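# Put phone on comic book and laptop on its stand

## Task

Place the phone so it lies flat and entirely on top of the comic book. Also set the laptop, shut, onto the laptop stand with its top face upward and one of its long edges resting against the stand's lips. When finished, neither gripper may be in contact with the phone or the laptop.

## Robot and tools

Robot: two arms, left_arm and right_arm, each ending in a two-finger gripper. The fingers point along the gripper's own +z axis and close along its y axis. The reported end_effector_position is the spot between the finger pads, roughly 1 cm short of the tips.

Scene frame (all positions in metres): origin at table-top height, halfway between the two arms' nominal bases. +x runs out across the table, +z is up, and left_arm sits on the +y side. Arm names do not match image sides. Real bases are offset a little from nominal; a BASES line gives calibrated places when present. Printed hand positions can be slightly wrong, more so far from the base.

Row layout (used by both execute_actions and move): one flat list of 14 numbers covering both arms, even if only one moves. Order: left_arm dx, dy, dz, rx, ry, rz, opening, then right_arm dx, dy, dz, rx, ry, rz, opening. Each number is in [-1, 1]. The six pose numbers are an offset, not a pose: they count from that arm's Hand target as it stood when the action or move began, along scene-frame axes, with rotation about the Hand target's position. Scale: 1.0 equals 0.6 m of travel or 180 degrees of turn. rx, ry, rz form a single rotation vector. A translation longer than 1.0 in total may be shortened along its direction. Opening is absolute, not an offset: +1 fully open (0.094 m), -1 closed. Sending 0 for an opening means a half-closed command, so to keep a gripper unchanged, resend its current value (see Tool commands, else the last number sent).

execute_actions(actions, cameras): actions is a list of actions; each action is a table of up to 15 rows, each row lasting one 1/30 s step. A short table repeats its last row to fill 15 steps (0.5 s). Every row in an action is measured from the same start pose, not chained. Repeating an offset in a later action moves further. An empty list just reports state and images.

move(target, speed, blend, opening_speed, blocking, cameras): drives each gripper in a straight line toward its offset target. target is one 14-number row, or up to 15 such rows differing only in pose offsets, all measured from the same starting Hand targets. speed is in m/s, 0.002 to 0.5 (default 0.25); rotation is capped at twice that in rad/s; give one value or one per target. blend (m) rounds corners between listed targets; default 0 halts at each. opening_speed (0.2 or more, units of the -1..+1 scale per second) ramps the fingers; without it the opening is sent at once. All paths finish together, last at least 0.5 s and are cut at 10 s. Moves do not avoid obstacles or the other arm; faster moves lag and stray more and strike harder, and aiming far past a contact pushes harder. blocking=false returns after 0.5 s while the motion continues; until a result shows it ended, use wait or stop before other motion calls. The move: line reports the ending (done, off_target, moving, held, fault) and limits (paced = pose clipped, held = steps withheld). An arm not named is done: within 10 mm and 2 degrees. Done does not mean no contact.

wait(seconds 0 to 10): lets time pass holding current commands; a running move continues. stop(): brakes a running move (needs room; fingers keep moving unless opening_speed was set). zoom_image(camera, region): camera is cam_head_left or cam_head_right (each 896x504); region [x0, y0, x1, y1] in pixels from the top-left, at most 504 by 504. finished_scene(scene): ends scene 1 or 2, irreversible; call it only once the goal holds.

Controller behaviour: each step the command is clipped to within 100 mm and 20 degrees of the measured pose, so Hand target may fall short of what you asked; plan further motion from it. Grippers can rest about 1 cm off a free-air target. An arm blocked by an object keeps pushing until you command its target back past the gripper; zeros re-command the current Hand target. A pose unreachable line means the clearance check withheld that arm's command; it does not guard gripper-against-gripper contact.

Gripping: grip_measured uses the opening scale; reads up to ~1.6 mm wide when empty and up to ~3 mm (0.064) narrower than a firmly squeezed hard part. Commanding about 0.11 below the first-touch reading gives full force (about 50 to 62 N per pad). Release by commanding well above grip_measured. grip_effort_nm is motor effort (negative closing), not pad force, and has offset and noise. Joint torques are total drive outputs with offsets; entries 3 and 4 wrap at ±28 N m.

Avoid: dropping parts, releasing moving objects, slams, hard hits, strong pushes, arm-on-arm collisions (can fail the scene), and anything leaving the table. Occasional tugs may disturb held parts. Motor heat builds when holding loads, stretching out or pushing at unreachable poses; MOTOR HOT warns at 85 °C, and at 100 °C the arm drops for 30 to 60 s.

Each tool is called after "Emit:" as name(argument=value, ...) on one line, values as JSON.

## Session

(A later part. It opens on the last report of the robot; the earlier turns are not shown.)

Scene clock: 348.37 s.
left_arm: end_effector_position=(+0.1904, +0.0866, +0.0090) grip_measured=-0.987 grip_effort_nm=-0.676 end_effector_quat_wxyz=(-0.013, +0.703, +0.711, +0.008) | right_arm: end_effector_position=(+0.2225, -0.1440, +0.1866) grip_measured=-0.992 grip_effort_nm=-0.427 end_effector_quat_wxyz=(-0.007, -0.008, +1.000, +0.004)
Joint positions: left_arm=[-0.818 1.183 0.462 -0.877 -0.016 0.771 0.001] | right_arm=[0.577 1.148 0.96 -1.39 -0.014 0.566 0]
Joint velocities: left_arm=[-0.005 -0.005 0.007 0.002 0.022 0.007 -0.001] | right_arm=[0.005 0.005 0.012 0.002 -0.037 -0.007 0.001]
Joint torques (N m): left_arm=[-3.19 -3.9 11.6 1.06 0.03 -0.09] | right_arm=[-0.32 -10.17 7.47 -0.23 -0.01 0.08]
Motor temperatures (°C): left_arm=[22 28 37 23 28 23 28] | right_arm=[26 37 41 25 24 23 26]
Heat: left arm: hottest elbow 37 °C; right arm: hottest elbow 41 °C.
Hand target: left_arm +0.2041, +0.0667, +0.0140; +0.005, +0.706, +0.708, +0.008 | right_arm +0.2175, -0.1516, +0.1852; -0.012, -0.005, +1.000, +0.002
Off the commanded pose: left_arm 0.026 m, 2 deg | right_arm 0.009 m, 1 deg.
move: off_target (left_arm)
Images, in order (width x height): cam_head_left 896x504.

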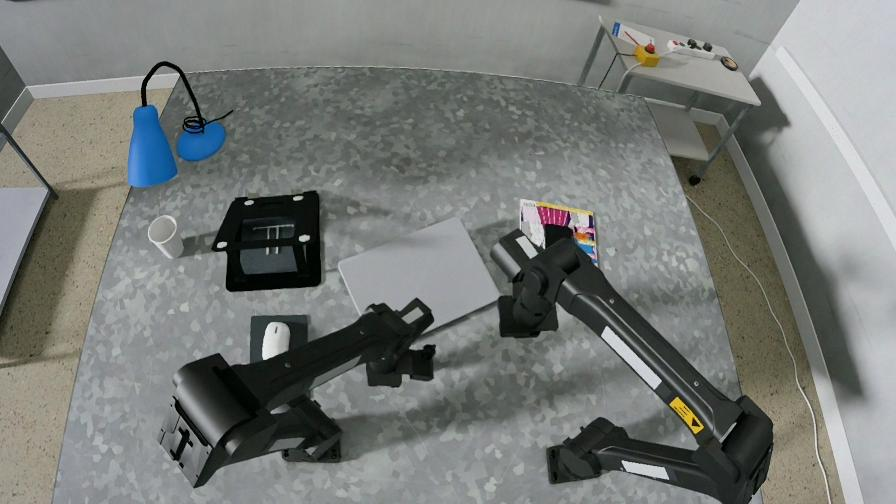

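Emit:
move(target=[[0.08,-0.01,-0.0,0,0,0,-1,0,0,0,0,0,0,-1],[0.205,0.085,0,0,0,0,-1,0,0,0,0,0,0,-1]], speed=[0.1,0.1], blend=0.02, cameras=["cam_head_left"])

Emit:
zoom_image(camera="cam_head_left", region=[280, 180, 520, 380])

Scene clock: 354.13 s.
left_arm: end_effector_position=(+0.2933, +0.1216, +0.0094) grip_measured=-0.987 grip_effort_nm=-0.681 end_effector_quat_wxyz=(-0.017, +0.709, +0.705, -0.005) | right_arm: end_effector_position=(+0.2225, -0.1440, +0.1866) grip_measured=-0.992 grip_effort_nm=-0.432 end_effector_quat_wxyz=(-0.007, -0.008, +1.000, +0.004)
Joint positions: left_arm=[-0.464 1.38 0.63 -0.857 -0.003 1.142 0.001] | right_arm=[0.577 1.148 0.96 -1.39 -0.014 0.566 0]
Joint velocities: left_arm=[-0.005 0.005 0.002 -0.017 -0.022 0.007 0] | right_arm=[-0.015 -0.005 -0.007 -0.017 0.11 0.007 0]
Joint torques (N m): left_arm=[0.56 -6.07 12.67 1.35 -0.35 0.17] | right_arm=[-0.32 -10.23 7.47 -0.21 -0.01 0.08]
Motor temperatures (°C): left_arm=[22 28 38 23 28 23 28] | right_arm=[26 36 41 25 24 23 26]
Heat: left arm: hottest elbow 38 °C; right arm: hottest elbow 41 °C.
Hand target: left_arm +0.3271, +0.1163, +0.0126; +0.003, +0.706, +0.708, +0.008 | right_arm +0.2175, -0.1516, +0.1852; -0.012, -0.005, +1.000, +0.002
Off the commanded pose: left_arm 0.034 m, 3 deg | right_arm 0.009 m, 1 deg.
move: off_target (left_arm)
Images, in order (width x height): cam_head_left 896x504.

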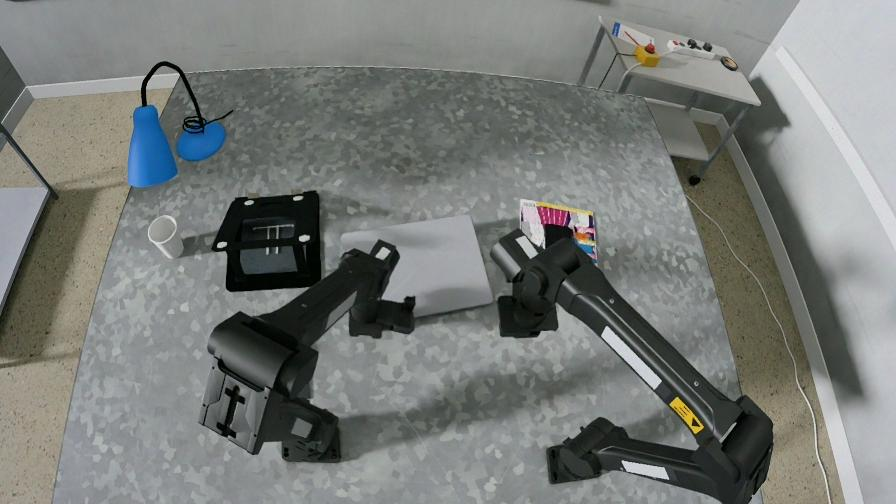

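Scaled by 2.100.

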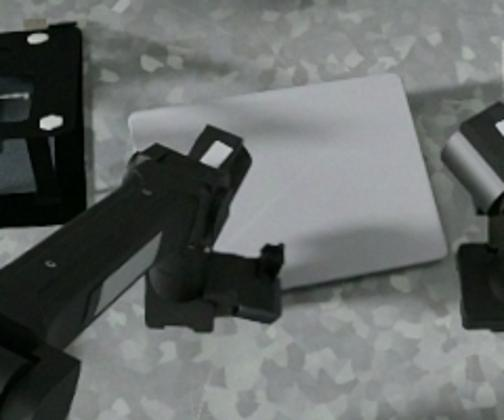

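Emit:
move(target=[[0.03,0.01,0,0,0,0,-1,0,0,0,0,0,0,-1]], speed=[0.1], cameras=["cam_head_left"])

Emit:
zoom_image(camera="cam_head_left", region=[280, 180, 520, 380])

Scene clock: 357.37 s.
left_arm: end_effector_position=(+0.3078, +0.1279, +0.0095) grip_measured=-0.987 grip_effort_nm=-0.676 end_effector_quat_wxyz=(-0.021, +0.708, +0.706, -0.007) | right_arm: end_effector_position=(+0.2225, -0.1440, +0.1866) grip_measured=-0.992 grip_effort_nm=-0.432 end_effector_quat_wxyz=(-0.007, -0.008, +1.000, +0.004)
Joint positions: left_arm=[-0.424 1.412 0.663 -0.865 -0.003 1.179 0.001] | right_arm=[0.577 1.148 0.96 -1.39 -0.014 0.566 0]
Joint velocities: left_arm=[-0.005 0.005 -0.007 -0.002 -0.037 -0.051 0.001] | right_arm=[-0.005 0.005 -0.002 0.012 -0.051 -0.007 0]
Joint torques (N m): left_arm=[0.44 -6.3 13.2 1.54 -0.4 0.17] | right_arm=[-0.26 -10.23 7.49 -0.2 -0.01 0.09]
Motor temperatures (°C): left_arm=[22 28 38 23 28 23 28] | right_arm=[26 36 41 25 24 23 26]
Heat: left arm: hottest elbow 38 °C; right arm: hottest elbow 41 °C.
Hand target: left_arm +0.3452, +0.1221, +0.0124; +0.003, +0.706, +0.708, +0.008 | right_arm +0.2175, -0.1516, +0.1852; -0.012, -0.005, +1.000, +0.002
Off the commanded pose: left_arm 0.038 m, 3 deg | right_arm 0.009 m, 1 deg.
move: off_target (left_arm)
Images, in order (width x height): cam_head_left 896x504.

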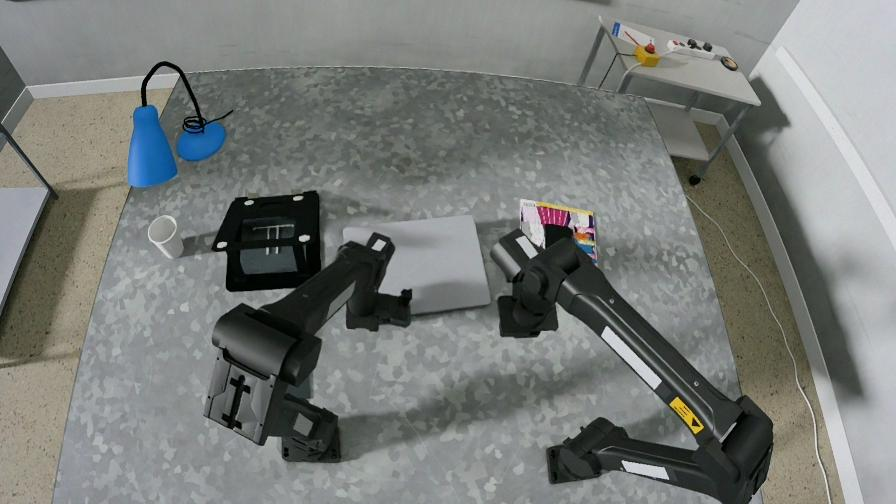

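Scaled by 2.100.

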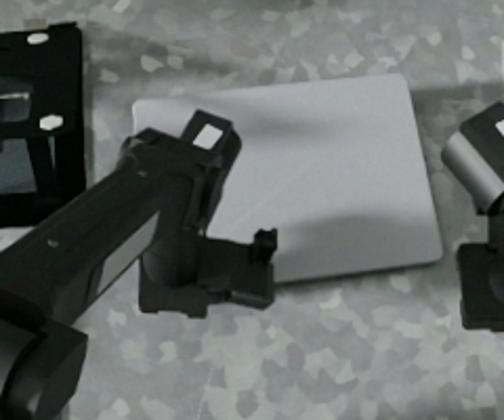

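Emit:
move(target=[-0.14,0,0.0,0,0,0,-1,0,0,0,0,0,0,-1], speed=0.1)

Scene clock: 371.00 s.
left_arm: end_effector_position=(+0.2648, +0.1251, +0.0112) grip_measured=-0.987 grip_effort_nm=-0.676 end_effector_quat_wxyz=(-0.001, +0.704, +0.710, +0.005) | right_arm: end_effector_position=(+0.2225, -0.1440, +0.1866) grip_measured=-0.992 grip_effort_nm=-0.432 end_effector_quat_wxyz=(-0.007, -0.008, +1.000, +0.004)
Joint positions: left_arm=[-0.502 1.273 0.541 -0.836 -0.01 1.09 0.001] | right_arm=[0.577 1.148 0.96 -1.39 -0.014 0.566 0]
Joint velocities: left_arm=[0.005 0.005 -0.002 0.012 0.022 -0.051 0] | right_arm=[0.005 0.015 -0.002 0.007 -0.051 -0.125 0]
Joint torques (N m): left_arm=[-1.85 -9.05 6.76 0.44 -0.05 -0.06] | right_arm=[-0.38 -10.34 7.47 -0.21 -0.01 0.09]
Motor temperatures (°C): left_arm=[22 28 38 24 28 23 28] | right_arm=[26 36 41 25 24 23 26]
Heat: left arm: hottest elbow 38 °C; right arm: hottest elbow 41 °C.
Hand target: left_arm +0.2614, +0.1231, +0.0132; +0.004, +0.706, +0.708, +0.008 | right_arm +0.2175, -0.1516, +0.1852; -0.012, -0.005, +1.000, +0.002
Off the commanded pose: left_arm 0.005 m, 1 deg | right_arm 0.009 m, 1 deg.
move: done

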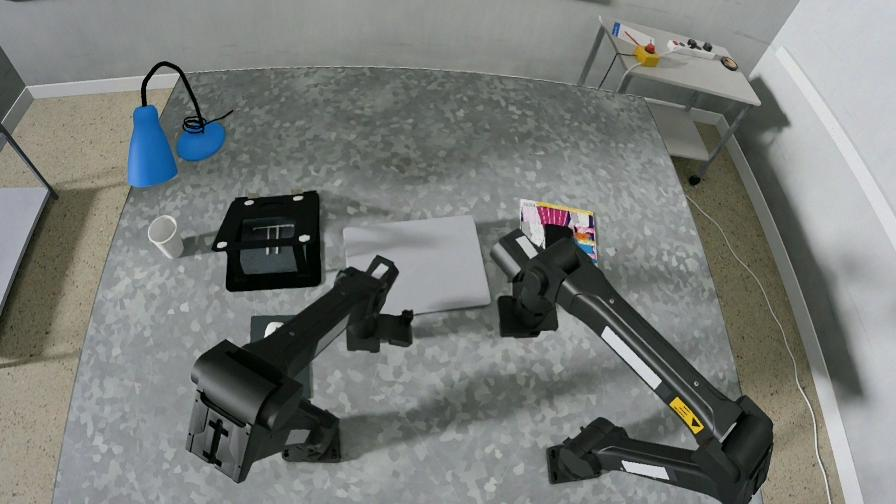

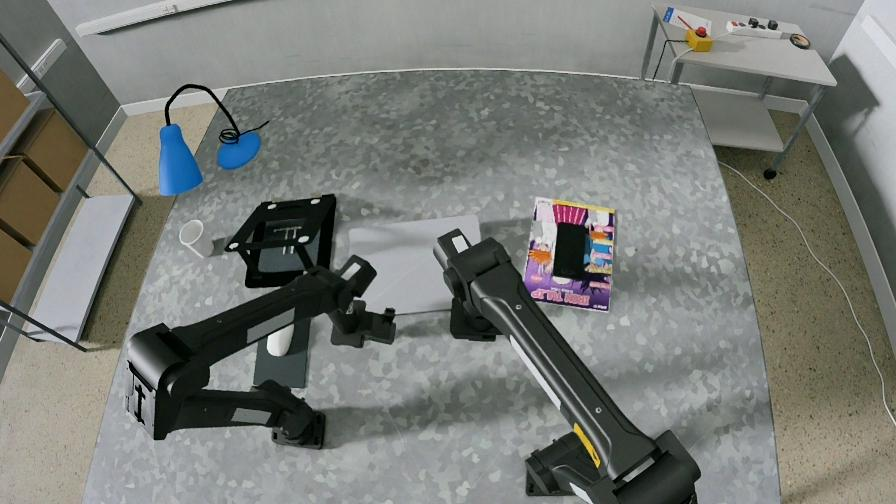

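Emit:
move(target=[[0,0,0.25,0,0,0,-1,0,0,0,0,0,0,-1],[0,0.13,0.35,0,0,0.5,-1,0.2,-0.05,0.02,0,0,0,-1]], speed=0.25, blend=0.03, cameras=[])

Emit:
execute_actions(actions=[])

Scene clock: 409.43 s.
left_arm: end_effector_position=(+0.2482, +0.2016, +0.1932) grip_measured=-0.987 grip_effort_nm=-0.676 end_effector_quat_wxyz=(-0.041, +0.010, +0.999, +0.015) | right_arm: end_effector_position=(+0.3177, -0.1852, +0.1854) grip_measured=-0.992 grip_effort_nm=-0.437 end_effector_quat_wxyz=(-0.022, -0.007, +1.000, -0.001)
Joint positions: left_arm=[-0.225 0.962 0.852 -1.546 -0.014 -0.177 0.001] | right_arm=[0.34 1.352 1.131 -1.39 -0.013 0.33 0]
Joint velocities: left_arm=[0.005 0.005 -0.002 -0.007 -0.051 -0.066 0.001] | right_arm=[-0.005 -0.005 0.002 -0.017 0.095 -0.081 0]
Joint torques (N m): left_arm=[-0.15 -6.59 16.36 -0.23 -0.17 -0.08] | right_arm=[-0.38 -10.4 12.68 -0.18 0.11 0.1]
Motor temperatures (°C): left_arm=[22 27 37 23 27 23 28] | right_arm=[26 36 41 25 24 23 26]
Heat: left arm: hottest elbow 37 °C; right arm: hottest elbow 41 °C.
Hand target: left_arm +0.2656, +0.2019, +0.2223; -0.004, -0.002, +1.000, +0.010 | right_arm +0.3380, -0.1832, +0.1973; -0.010, -0.005, +1.000, +0.003
Off the commanded pose: left_arm 0.033 m, 5 deg | right_arm 0.023 m, 1 deg.
move: off_target (left_arm, right_arm)
No camera images: "cameras" was empty.

Scene clock: 409.43 s.
left_arm: end_effector_position=(+0.2482, +0.2016, +0.1932) grip_measured=-0.987 grip_effort_nm=-0.676 end_effector_quat_wxyz=(-0.041, +0.010, +0.999, +0.015) | right_arm: end_effector_position=(+0.3177, -0.1852, +0.1854) grip_measured=-0.992 grip_effort_nm=-0.437 end_effector_quat_wxyz=(-0.022, -0.007, +1.000, -0.001)
Joint positions: left_arm=[-0.225 0.962 0.852 -1.546 -0.014 -0.177 0.001] | right_arm=[0.34 1.352 1.131 -1.39 -0.013 0.33 0]
Joint velocities: left_arm=[0.005 0.005 -0.002 -0.007 -0.051 -0.066 0.001] | right_arm=[-0.005 -0.005 0.002 -0.017 0.095 -0.081 0]
Joint torques (N m): left_arm=[-0.15 -6.59 16.36 -0.23 -0.17 -0.08] | right_arm=[-0.38 -10.4 12.68 -0.18 0.11 0.1]
Motor temperatures (°C): left_arm=[22 27 37 23 27 23 28] | right_arm=[26 36 41 25 24 23 26]
Heat: left arm: hottest elbow 37 °C; right arm: hottest elbow 41 °C.
Hand target: left_arm +0.2656, +0.2019, +0.2223; -0.004, -0.002, +1.000, +0.010 | right_arm +0.3380, -0.1832, +0.1973; -0.010, -0.005, +1.000, +0.003
Tool commands: left_gripper/opening=-1.0 right_gripper/opening=-1.0
Off the commanded pose: left_arm 0.033 m, 5 deg | right_arm 0.023 m, 1 deg.

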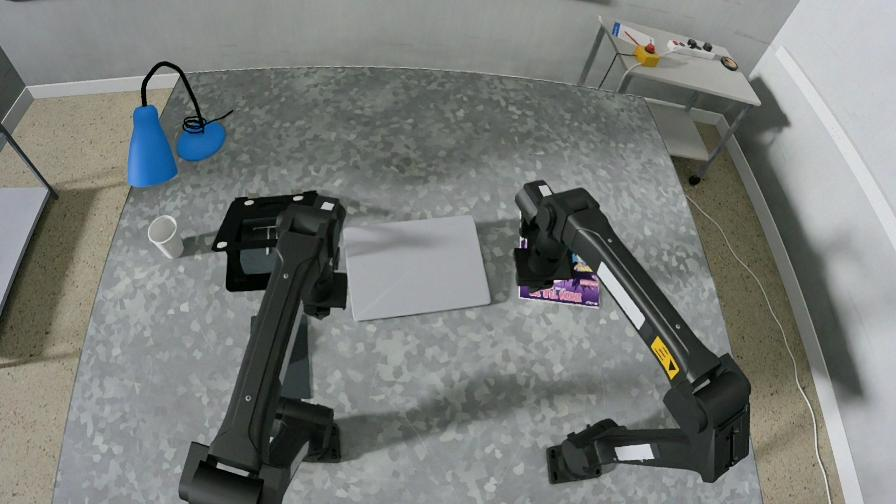

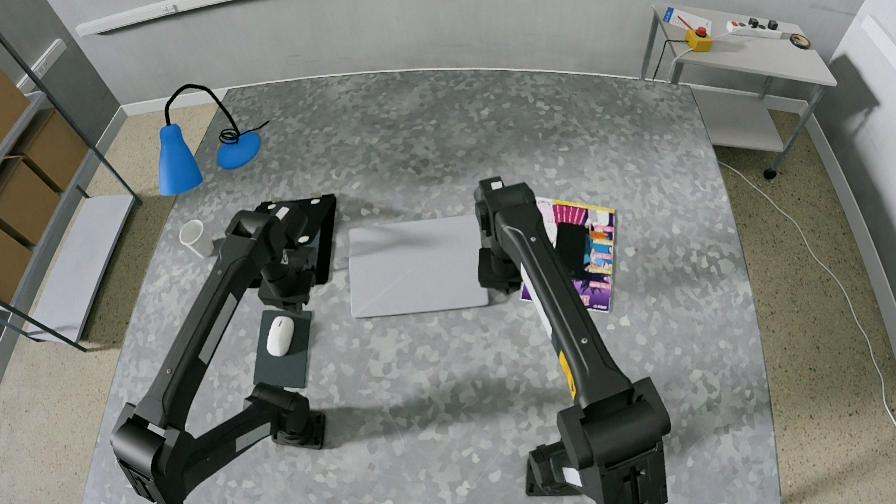

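Emit:
move(target=[0.19,0.088,-0.104,0.3415,0.1418,-0.2224,1,0.17,-0.028,-0.08,0.3514,-0.0929,-0.1456,1], speed=0.3)

Scene clock: 417.40 s.
left_arm: end_effector_position=(+0.3626, +0.2627, +0.1495) grip_measured=+0.998 grip_effort_nm=0.120 end_effector_quat_wxyz=(-0.209, +0.321, +0.773, +0.506) | right_arm: end_effector_position=(+0.4392, -0.1994, +0.1673) grip_measured=+0.999 grip_effort_nm=0.061 end_effector_quat_wxyz=(+0.148, +0.185, +0.820, +0.521)
Joint positions: left_arm=[-0.422 1.606 0.951 -1.635 -1.009 -0.016 0.094] | right_arm=[-0.068 1.422 0.8 -0.2 -0.971 0.791 0.094]
Joint velocities: left_arm=[0.005 -0.024 -0.007 0.017 0.037 -0.095 -0.002] | right_arm=[-0.015 0.005 -0.012 -0.012 0.037 0.037 0]
Joint torques (N m): left_arm=[-2.43 -11.52 11.58 -1.07 -0.56 0.12] | right_arm=[-0.21 -11.28 6.95 1.59 -0.38 0.15]
Motor temperatures (°C): left_arm=[22 27 39 23 27 23 28] | right_arm=[26 36 41 25 24 23 26]
Heat: left arm: hottest elbow 39 °C; right arm: hottest elbow 41 °C.
Hand target: left_arm +0.3785, +0.2523, +0.1592; -0.197, +0.324, +0.774, +0.507 | right_arm +0.4380, -0.2039, +0.1521; +0.138, +0.199, +0.819, +0.520
Off the commanded pose: left_arm 0.021 m, 0 deg | right_arm 0.018 m, 3 deg.
move: off_target (left_arm, right_arm)

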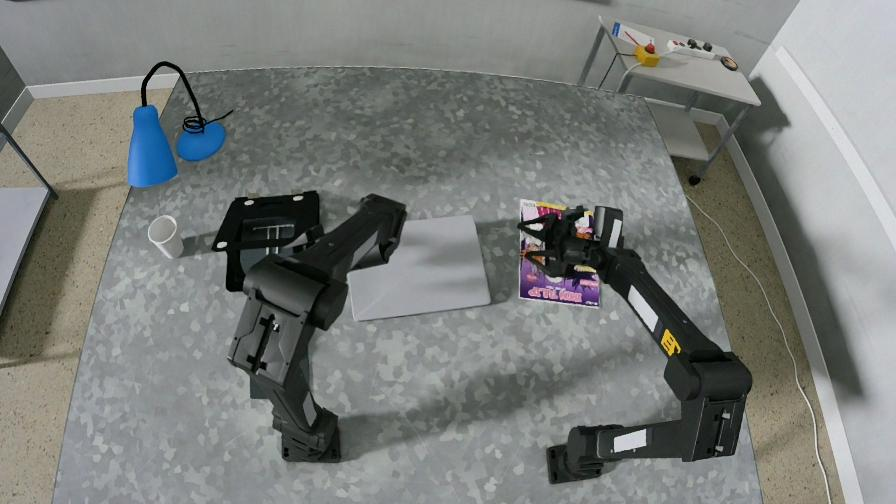

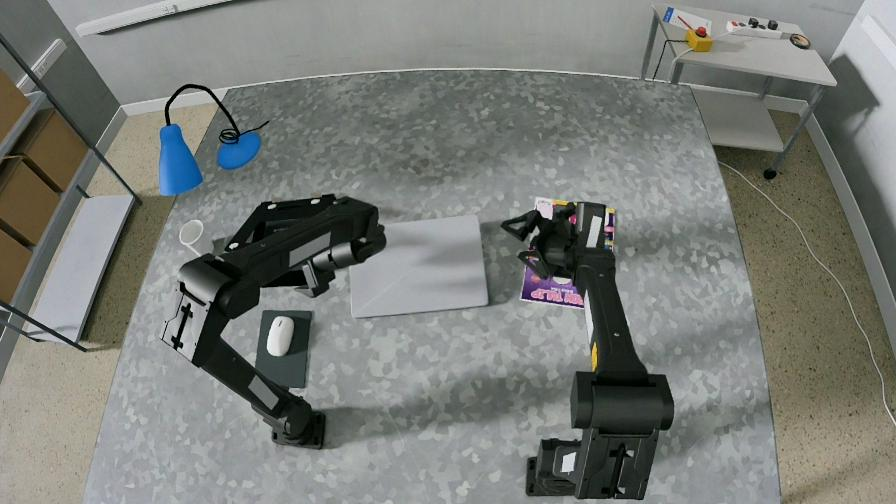

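Emit:
move(target=[-0.16,-0.07,0.11,-0.3497,-0.1358,0.2235,1,0,0,0,0,0,0,1], speed=0.3, cameras=[])

Scene clock: 429.20 s.
left_arm: end_effector_position=(+0.2833, +0.2083, +0.2247) grip_measured=+0.998 grip_effort_nm=0.120 end_effector_quat_wxyz=(-0.016, +0.006, +1.000, +0.005) | right_arm: end_effector_position=(+0.4393, -0.1994, +0.1673) grip_measured=+0.999 grip_effort_nm=0.061 end_effector_quat_wxyz=(+0.148, +0.186, +0.820, +0.521)
Joint positions: left_arm=[-0.167 1.015 0.968 -1.557 -0.006 -0.127 0.094] | right_arm=[-0.068 1.422 0.8 -0.2 -0.971 0.792 0.094]
Joint velocities: left_arm=[0.005 -0.005 -0.007 -0.017 -0.007 -0.051 -0.001] | right_arm=[-0.015 0.005 0.007 -0.012 -0.051 -0.037 0.001]
Joint torques (N m): left_arm=[-0.15 -6.3 9.77 0.46 0.14 -0.14] | right_arm=[-0.15 -11.4 6.95 1.66 -0.38 0.16]
Motor temperatures (°C): left_arm=[22 28 39 23 28 23 28] | right_arm=[26 36 41 25 24 23 26]
Heat: left arm: hottest elbow 39 °C; right arm: hottest elbow 41 °C.
Hand target: left_arm +0.2850, +0.2111, +0.2265; -0.006, -0.007, +1.000, +0.002 | right_arm +0.4380, -0.2039, +0.1521; +0.138, +0.199, +0.819, +0.520
Off the commanded pose: left_arm 0.002 m, 2 deg | right_arm 0.016 m, 2 deg.
move: off_target (right_arm)
No camera images: "cameras" was empty.

Emit:
move(target=[0.16,0.06,-0.1,-0.3415,-0.1418,0.2224,1,0,0,0,0,0,0,1], speed=0.3)

Scene clock: 435.10 s.
left_arm: end_effector_position=(+0.3801, +0.2419, +0.1661) grip_measured=+0.998 grip_effort_nm=0.110 end_effector_quat_wxyz=(+0.184, -0.324, +0.782, -0.500) | right_arm: end_effector_position=(+0.4393, -0.1994, +0.1673) grip_measured=+0.999 grip_effort_nm=0.061 end_effector_quat_wxyz=(+0.148, +0.186, +0.820, +0.521)
Joint positions: left_arm=[0.41 1.064 0.539 -0.482 1.034 -0.674 0.094] | right_arm=[-0.068 1.422 0.8 -0.2 -0.971 0.792 0.094]
Joint velocities: left_arm=[-0.005 0.005 -0.012 -0.007 -0.007 -0.007 0.001] | right_arm=[0.005 -0.015 0.002 -0.022 -0.007 0.051 0]
Joint torques (N m): left_arm=[-0.67 -6.48 8.66 1.72 0.36 0.01] | right_arm=[-0.15 -11.34 6.97 1.65 -0.38 0.15]
Motor temperatures (°C): left_arm=[22 28 38 23 28 23 28] | right_arm=[26 36 40 25 24 23 26]
Heat: left arm: hottest elbow 38 °C; right arm: hottest elbow 40 °C.
Hand target: left_arm +0.3793, +0.2449, +0.1653; +0.190, -0.329, +0.779, -0.499 | right_arm +0.4380, -0.2039, +0.1521; +0.139, +0.199, +0.819, +0.520
Off the commanded pose: left_arm 0.005 m, 2 deg | right_arm 0.016 m, 2 deg.
move: off_target (right_arm)

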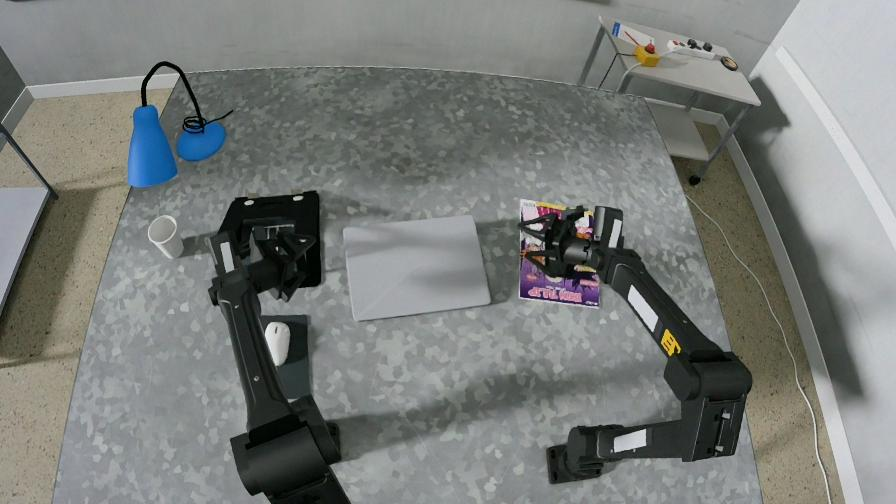

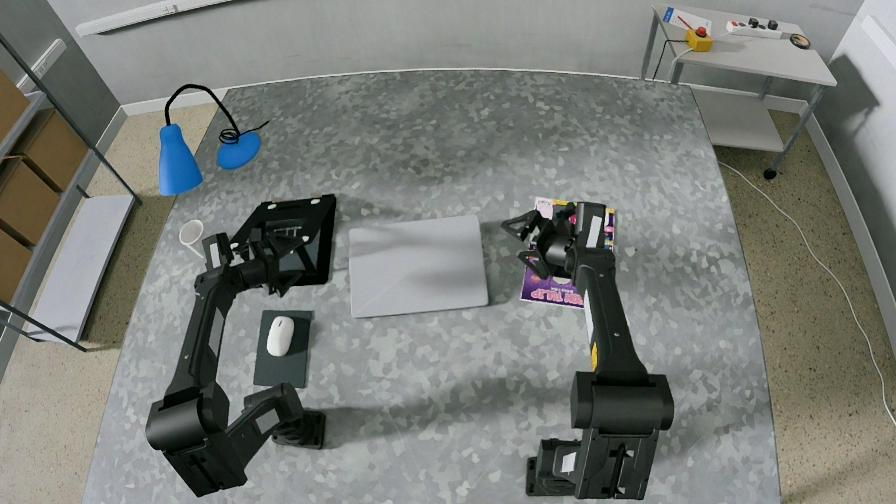

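Emit:
move(target=[0.025,-0.028,-0.16,0,0,0,1,0.012,0.03,-0.14,0,0,0,1], speed=0.15)

Scene clock: 443.97 s.
left_arm: end_effector_position=(+0.3963, +0.2336, +0.0753) grip_measured=+0.998 grip_effort_nm=0.110 end_effector_quat_wxyz=(+0.197, -0.329, +0.778, -0.498) | right_arm: end_effector_position=(+0.4484, -0.1922, +0.0820) grip_measured=+0.999 grip_effort_nm=0.066 end_effector_quat_wxyz=(+0.151, +0.195, +0.818, +0.520)
Joint positions: left_arm=[0.354 1.343 0.402 0.055 0.988 -0.797 0.094] | right_arm=[-0.046 1.626 0.723 0.124 -0.944 0.847 0.094]
Joint velocities: left_arm=[-0.005 -0.005 -0.007 0.007 -0.066 -0.037 0] | right_arm=[-0.024 -0.005 -0.002 0.002 0.007 -0.066 -0.001]
Joint torques (N m): left_arm=[-2.78 -7.3 6.16 1.95 0.28 -0.04] | right_arm=[1.38 -12.63 5.61 1.69 -0.24 0.16]
Motor temperatures (°C): left_arm=[22 28 38 24 28 23 28] | right_arm=[26 36 40 25 24 23 26]
Heat: left arm: hottest elbow 38 °C; right arm: hottest elbow 40 °C.
Hand target: left_arm +0.3941, +0.2276, +0.0704; +0.191, -0.329, +0.779, -0.499 | right_arm +0.4436, -0.1864, +0.0678; +0.138, +0.199, +0.819, +0.519
Off the commanded pose: left_arm 0.008 m, 1 deg | right_arm 0.016 m, 2 deg.
move: off_target (right_arm)

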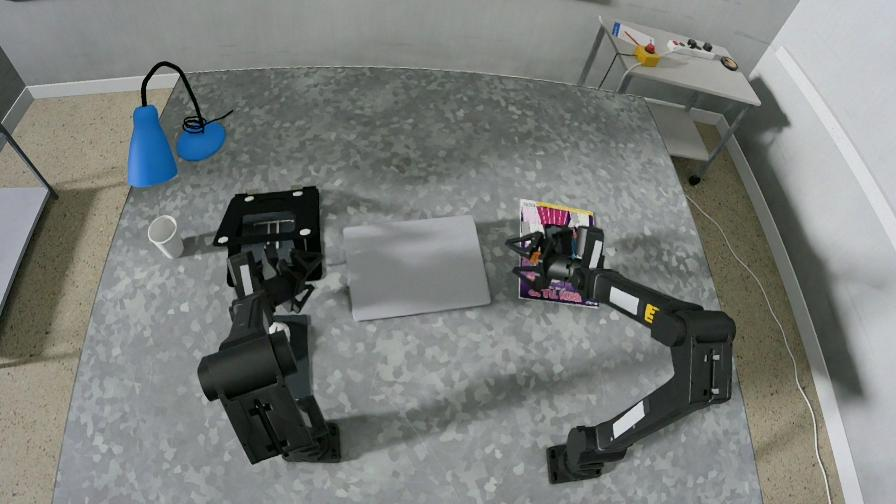

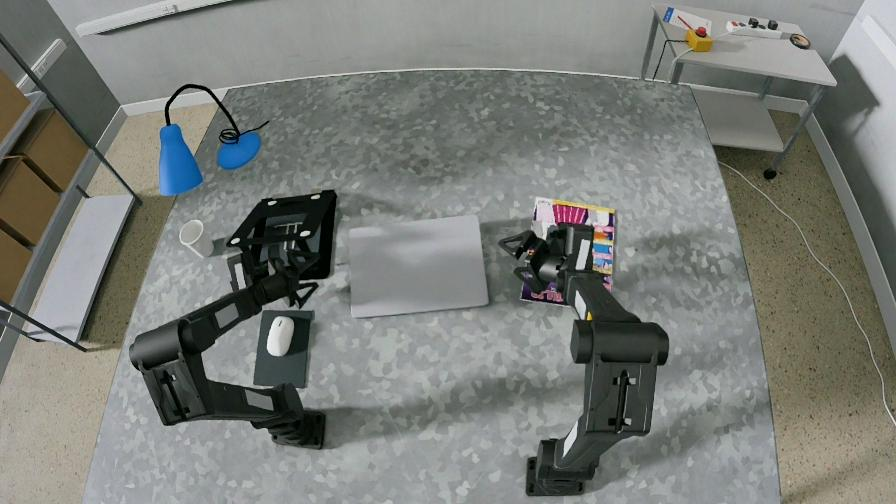

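Emit:
zoom_image(camera="cam_head_left", region=[200, 180, 400, 340])

Emit:
zoom_image(camera="cam_head_right", region=[180, 180, 380, 340])

Scaled by 2.520.

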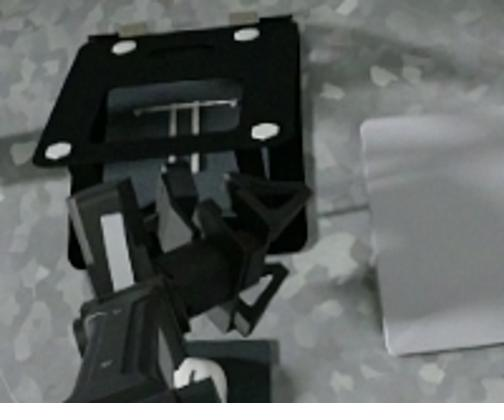

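Scaled by 2.520.

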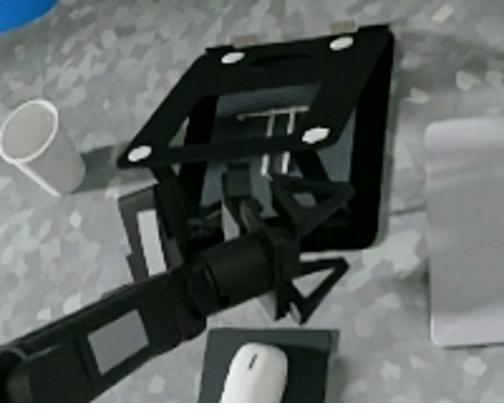

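Emit:
move(target=[[-0.005,-0.055,0,0,0,0,1,0,0.05,0,0,0,0,1],[-0.005,-0.055,-0.06,0,0,0,1,0,0.05,-0.065,0,0,0,1]], speed=0.07)

Emit:
zoom_image(camera="cam_head_left", region=[200, 180, 400, 340])

Emit:
zoom_image(camera="cam_head_left", region=[400, 180, 600, 340])

Scene clock: 459.47 s.
left_arm: end_effector_position=(+0.3987, +0.2007, +0.0502) grip_measured=+0.998 grip_effort_nm=0.105 end_effector_quat_wxyz=(+0.209, -0.319, +0.775, -0.504) | right_arm: end_effector_position=(+0.4520, -0.1605, +0.0548) grip_measured=+0.999 grip_effort_nm=0.061 end_effector_quat_wxyz=(+0.160, +0.187, +0.814, +0.526)
Joint positions: left_arm=[0.239 1.456 0.327 0.398 0.92 -0.949 0.094] | right_arm=[0.031 1.718 0.699 0.335 -0.894 0.935 0.094]
Joint velocities: left_arm=[-0.015 -0.015 -0.002 -0.002 -0.037 0.066 -0.001] | right_arm=[-0.015 -0.015 -0.012 0.007 -0.007 -0.037 0]
Joint torques (N m): left_arm=[-2.43 -6.53 4.18 1.7 -0.13 0.05] | right_arm=[1.32 -11.75 4.59 1.65 -0.06 0.12]
Motor temperatures (°C): left_arm=[22 27 37 24 27 23 28] | right_arm=[26 36 39 25 24 23 26]
Heat: left arm: hottest elbow 37 °C; right arm: hottest elbow 39 °C.
Hand target: left_arm +0.3907, +0.1949, +0.0350; +0.191, -0.329, +0.778, -0.500 | right_arm +0.4430, -0.1564, +0.0286; +0.138, +0.199, +0.820, +0.519
Off the commanded pose: left_arm 0.019 m, 2 deg | right_arm 0.028 m, 3 deg.
move: off_target (left_arm, right_arm)

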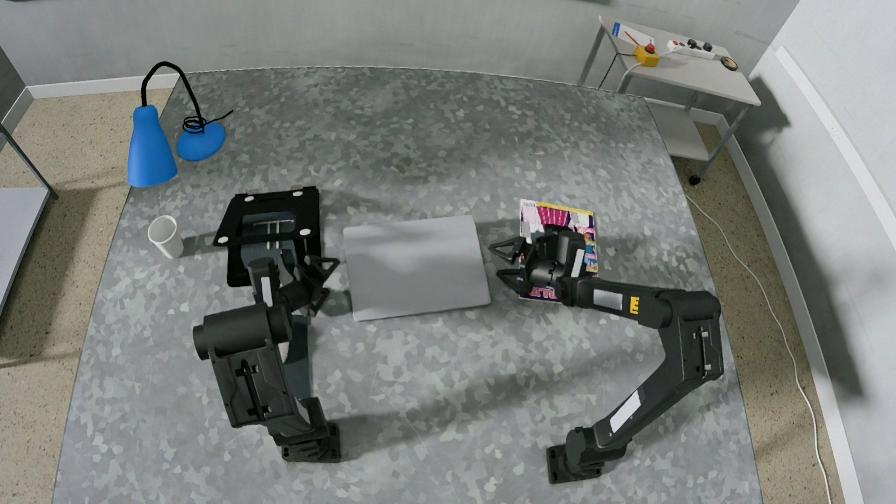

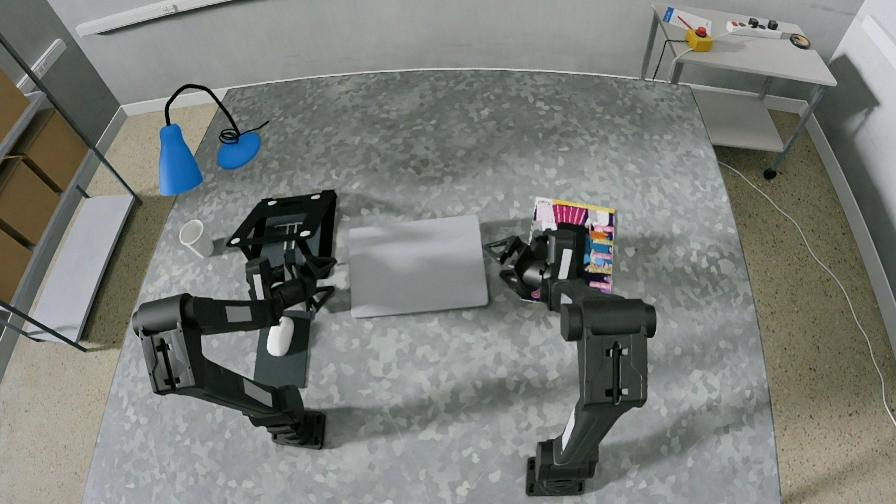

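Scaled by 2.520.

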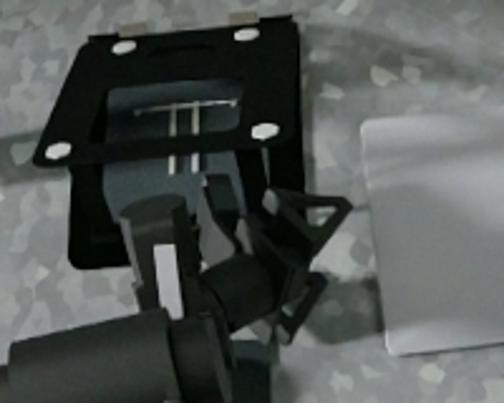

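Scaled by 2.520.

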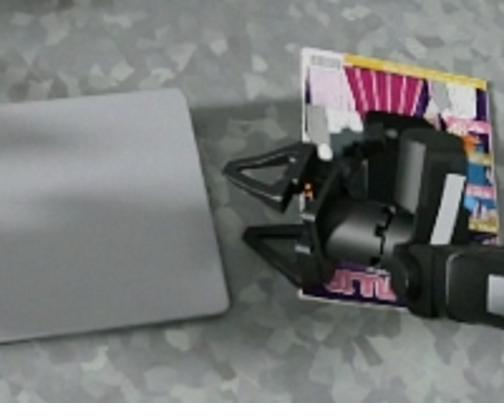

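Emit:
move(target=[0.06,-0.068,0.005,0,0,0,1,0.012,0.02,0.0,0,0,0,1], speed=0.06)

Emit:
zoom_image(camera="cam_head_left", region=[300, 180, 400, 340])

Emit:
zoom_image(camera="cam_head_left", region=[430, 180, 550, 340])

Scene clock: 466.43 s.
left_arm: end_effector_position=(+0.4198, +0.1611, +0.0507) grip_measured=+0.998 grip_effort_nm=0.115 end_effector_quat_wxyz=(+0.212, -0.318, +0.775, -0.504) | right_arm: end_effector_position=(+0.4541, -0.1539, +0.0542) grip_measured=+0.999 grip_effort_nm=0.066 end_effector_quat_wxyz=(+0.163, +0.189, +0.814, +0.525)
Joint positions: left_arm=[0.079 1.504 0.343 0.55 0.792 -1.1 0.094] | right_arm=[0.049 1.724 0.699 0.361 -0.873 0.958 0.094]
Joint velocities: left_arm=[-0.005 0.005 0.012 0.017 -0.051 0.022 -0.001] | right_arm=[-0.005 0.005 0.007 0.002 0.051 0.081 0.001]
Joint torques (N m): left_arm=[-3.78 -5.42 7.76 1.4 -0.3 -0.13] | right_arm=[2.08 -11.05 5.93 1.37 -0.03 0.2]
Motor temperatures (°C): left_arm=[22 27 36 24 27 23 28] | right_arm=[26 36 38 25 24 23 26]
Heat: left arm: hottest elbow 36 °C; right arm: hottest elbow 38 °C.
Hand target: left_arm +0.4264, +0.1539, +0.0387; +0.191, -0.329, +0.778, -0.500 | right_arm +0.4502, -0.1444, +0.0283; +0.137, +0.199, +0.820, +0.519
Off the commanded pose: left_arm 0.016 m, 3 deg | right_arm 0.028 m, 3 deg.
move: off_target (left_arm, right_arm)

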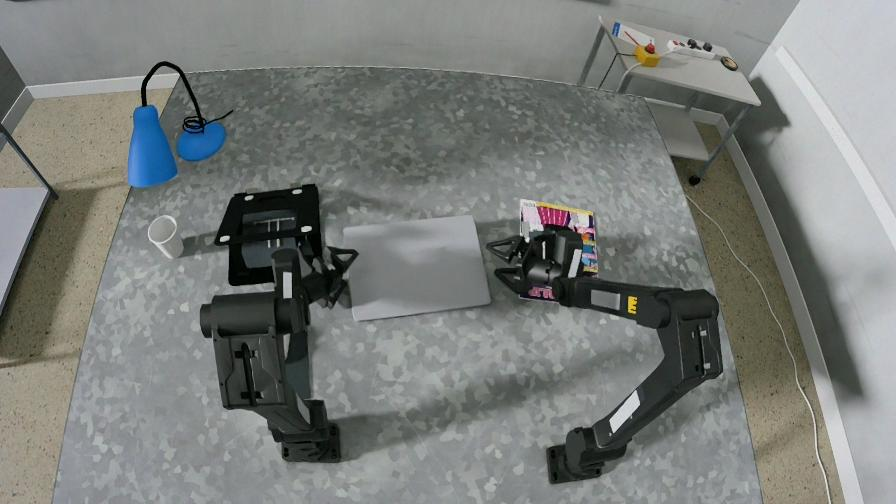

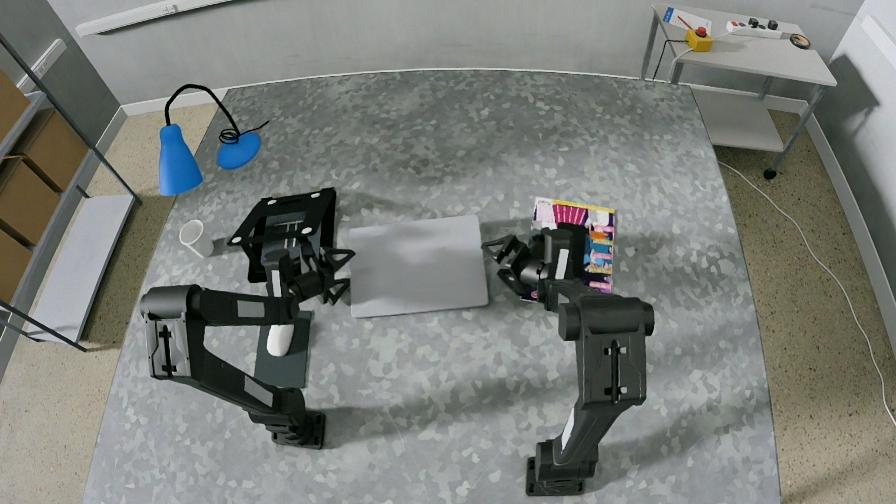

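Scaled by 3.150.

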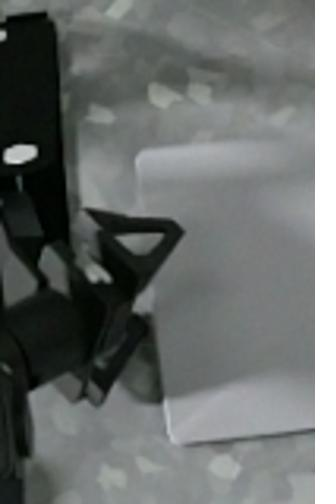

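Scaled by 3.150.

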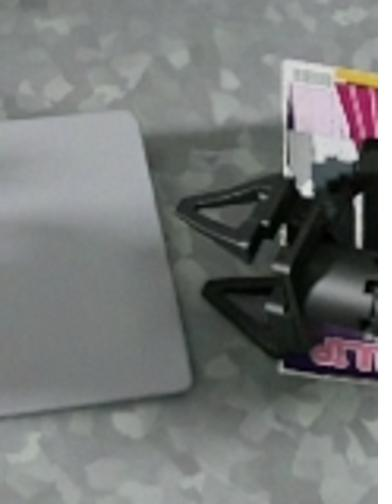

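Emit:
zoom_image(camera="cam_head_left", region=[200, 170, 400, 330])

Emit:
zoom_image(camera="cam_head_right", region=[200, 170, 400, 330])

Scaled by 2.520.

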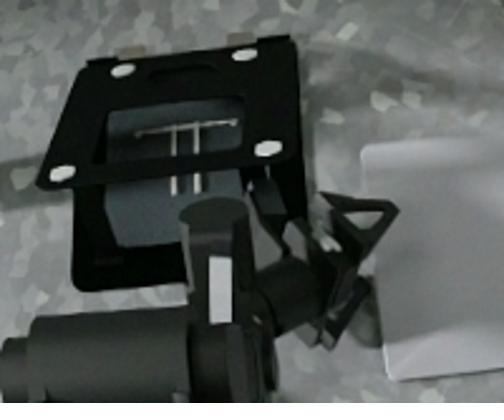

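Scaled by 2.520.

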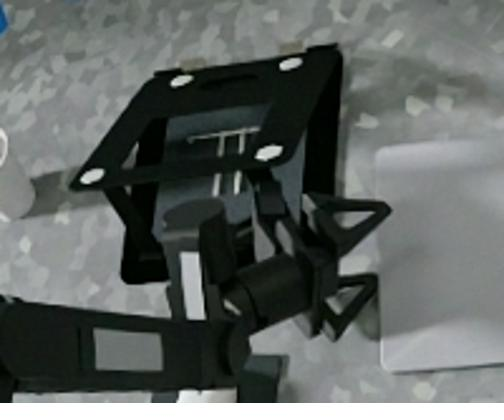

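Emit:
move(target=[-0.035,-0.012,0,0,0,0,1,0.01,0.025,0.0,0,0,0,1], speed=0.05)

Emit:
zoom_image(camera="cam_head_left", region=[200, 170, 400, 330])

Emit:
zoom_image(camera="cam_head_left", region=[430, 180, 550, 340])

Scene clock: 479.07 s.
left_arm: end_effector_position=(+0.4202, +0.1574, +0.0510) grip_measured=+0.998 grip_effort_nm=0.110 end_effector_quat_wxyz=(+0.217, -0.321, +0.773, -0.502) | right_arm: end_effector_position=(+0.4559, -0.1401, +0.0541) grip_measured=+0.999 grip_effort_nm=0.061 end_effector_quat_wxyz=(+0.163, +0.189, +0.814, +0.525)
Joint positions: left_arm=[0.062 1.504 0.336 0.575 0.767 -1.12 0.094] | right_arm=[0.083 1.732 0.704 0.388 -0.847 0.991 0.094]
Joint velocities: left_arm=[-0.005 -0.005 -0.002 -0.002 -0.051 0.037 0.001] | right_arm=[-0.005 0.005 -0.017 -0.002 0.11 -0.022 -0.001]
Joint torques (N m): left_arm=[-3.6 -7.65 3.12 1.48 0.03 -0.05] | right_arm=[2.02 -10.58 6.84 1.14 -0.01 0.18]
Motor temperatures (°C): left_arm=[22 27 36 24 27 23 28] | right_arm=[26 36 38 25 24 23 25]
Heat: left arm: hottest elbow 36 °C; right arm: hottest elbow 38 °C.
Hand target: left_arm +0.4051, +0.1469, +0.0385; +0.191, -0.329, +0.778, -0.500 | right_arm +0.4566, -0.1296, +0.0282; +0.138, +0.199, +0.820, +0.519
Off the commanded pose: left_arm 0.022 m, 3 deg | right_arm 0.028 m, 3 deg.
move: off_target (left_arm, right_arm)

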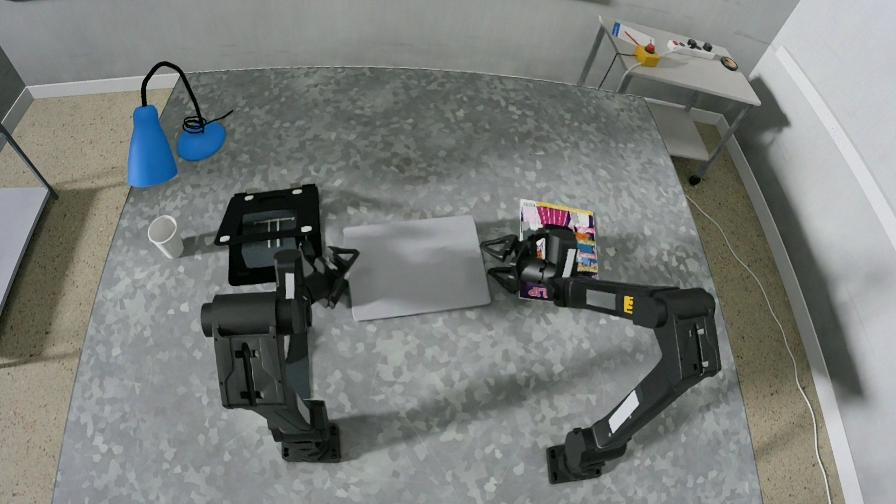

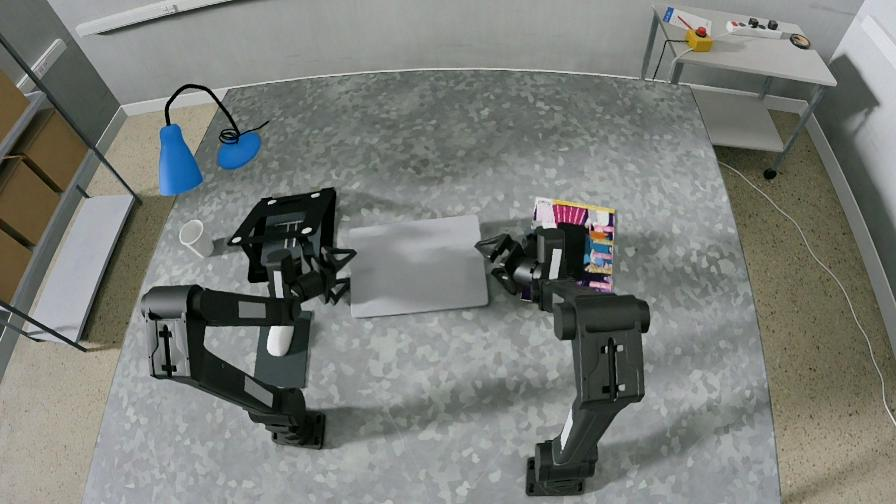

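Scaled by 2.520.

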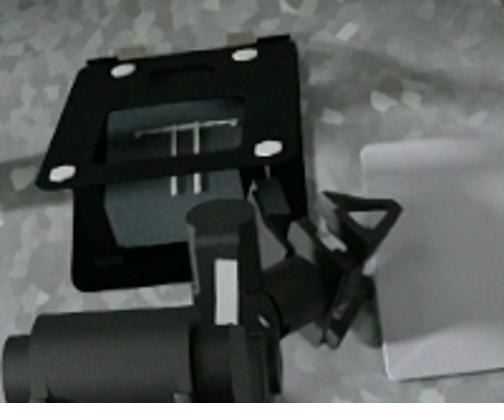

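Scaled by 3.150.

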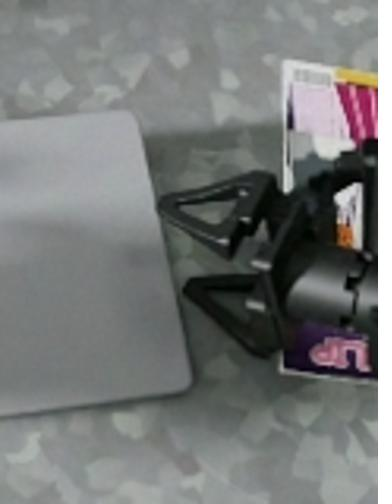

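Emit:
move(target=[0.0,-0.06,0,0,0,0,1,0.015,0.065,0.0,0,0,0,1], speed=0.04)

Emit:
zoom_image(camera="cam_head_left", region=[200, 170, 400, 330])

Emit:
zoom_image(camera="cam_head_left", region=[430, 180, 550, 340])

Scene clock: 483.63 s.
left_arm: end_effector_position=(+0.4200, +0.1372, +0.0516) grip_measured=+0.998 grip_effort_nm=0.110 end_effector_quat_wxyz=(+0.234, -0.330, +0.770, -0.494) | right_arm: end_effector_position=(+0.4643, -0.1101, +0.0543) grip_measured=+0.999 grip_effort_nm=0.061 end_effector_quat_wxyz=(+0.163, +0.196, +0.813, +0.524)
Joint positions: left_arm=[-0.031 1.502 0.312 0.66 0.649 -1.193 0.094] | right_arm=[0.155 1.753 0.729 0.432 -0.779 1.063 0.094]
Joint velocities: left_arm=[0.005 -0.005 -0.002 -0.007 0.007 -0.007 0] | right_arm=[-0.024 0.005 -0.007 0.002 0.051 -0.051 0.001]
Joint torques (N m): left_arm=[-6.01 -8.18 4.07 1.5 0.43 -0.32] | right_arm=[3.25 -10.46 7.64 1.36 0.06 0.19]
Motor temperatures (°C): left_arm=[22 27 36 24 27 23 28] | right_arm=[26 36 38 25 24 23 25]
Heat: left arm: hottest elbow 36 °C; right arm: hottest elbow 38 °C.
Hand target: left_arm +0.4049, +0.1112, +0.0388; +0.192, -0.329, +0.777, -0.501 | right_arm +0.4659, -0.0907, +0.0277; +0.137, +0.199, +0.820, +0.519
Off the commanded pose: left_arm 0.033 m, 5 deg | right_arm 0.033 m, 3 deg.
move: off_target (left_arm, right_arm)

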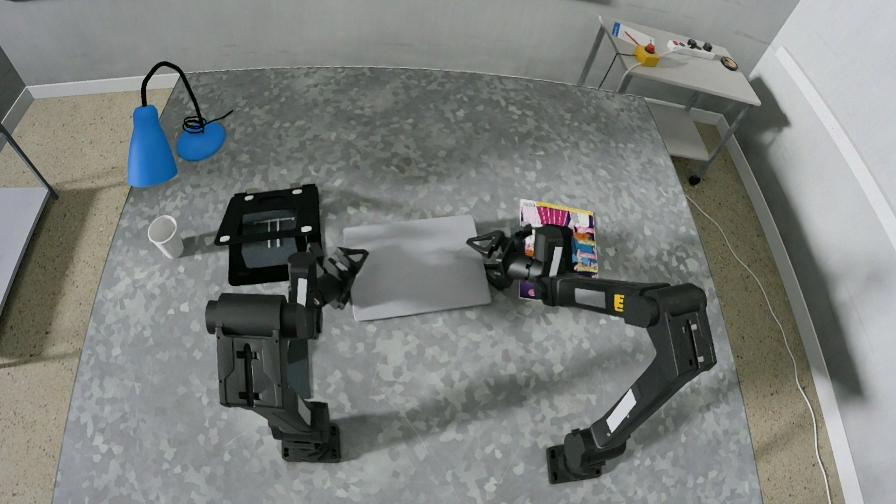

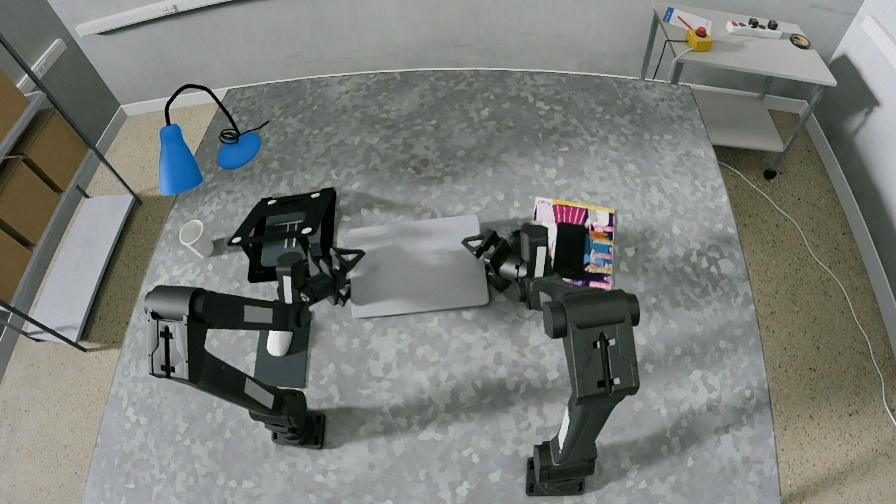

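Scaled by 2.520.

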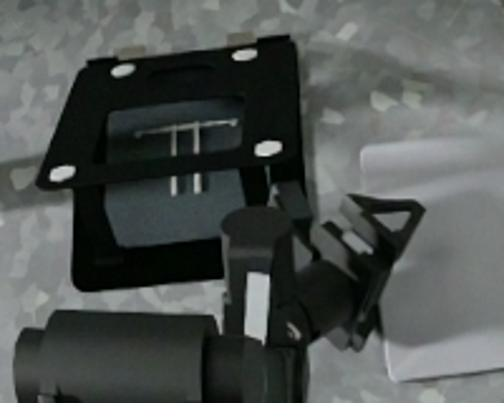

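Scaled by 3.150.

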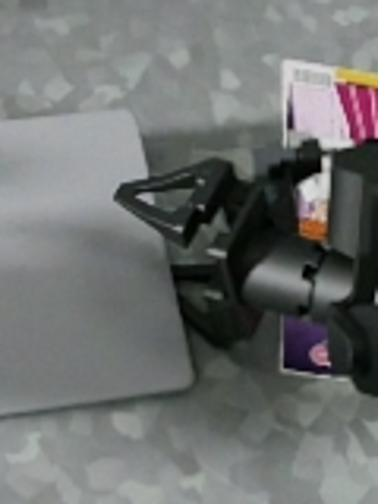

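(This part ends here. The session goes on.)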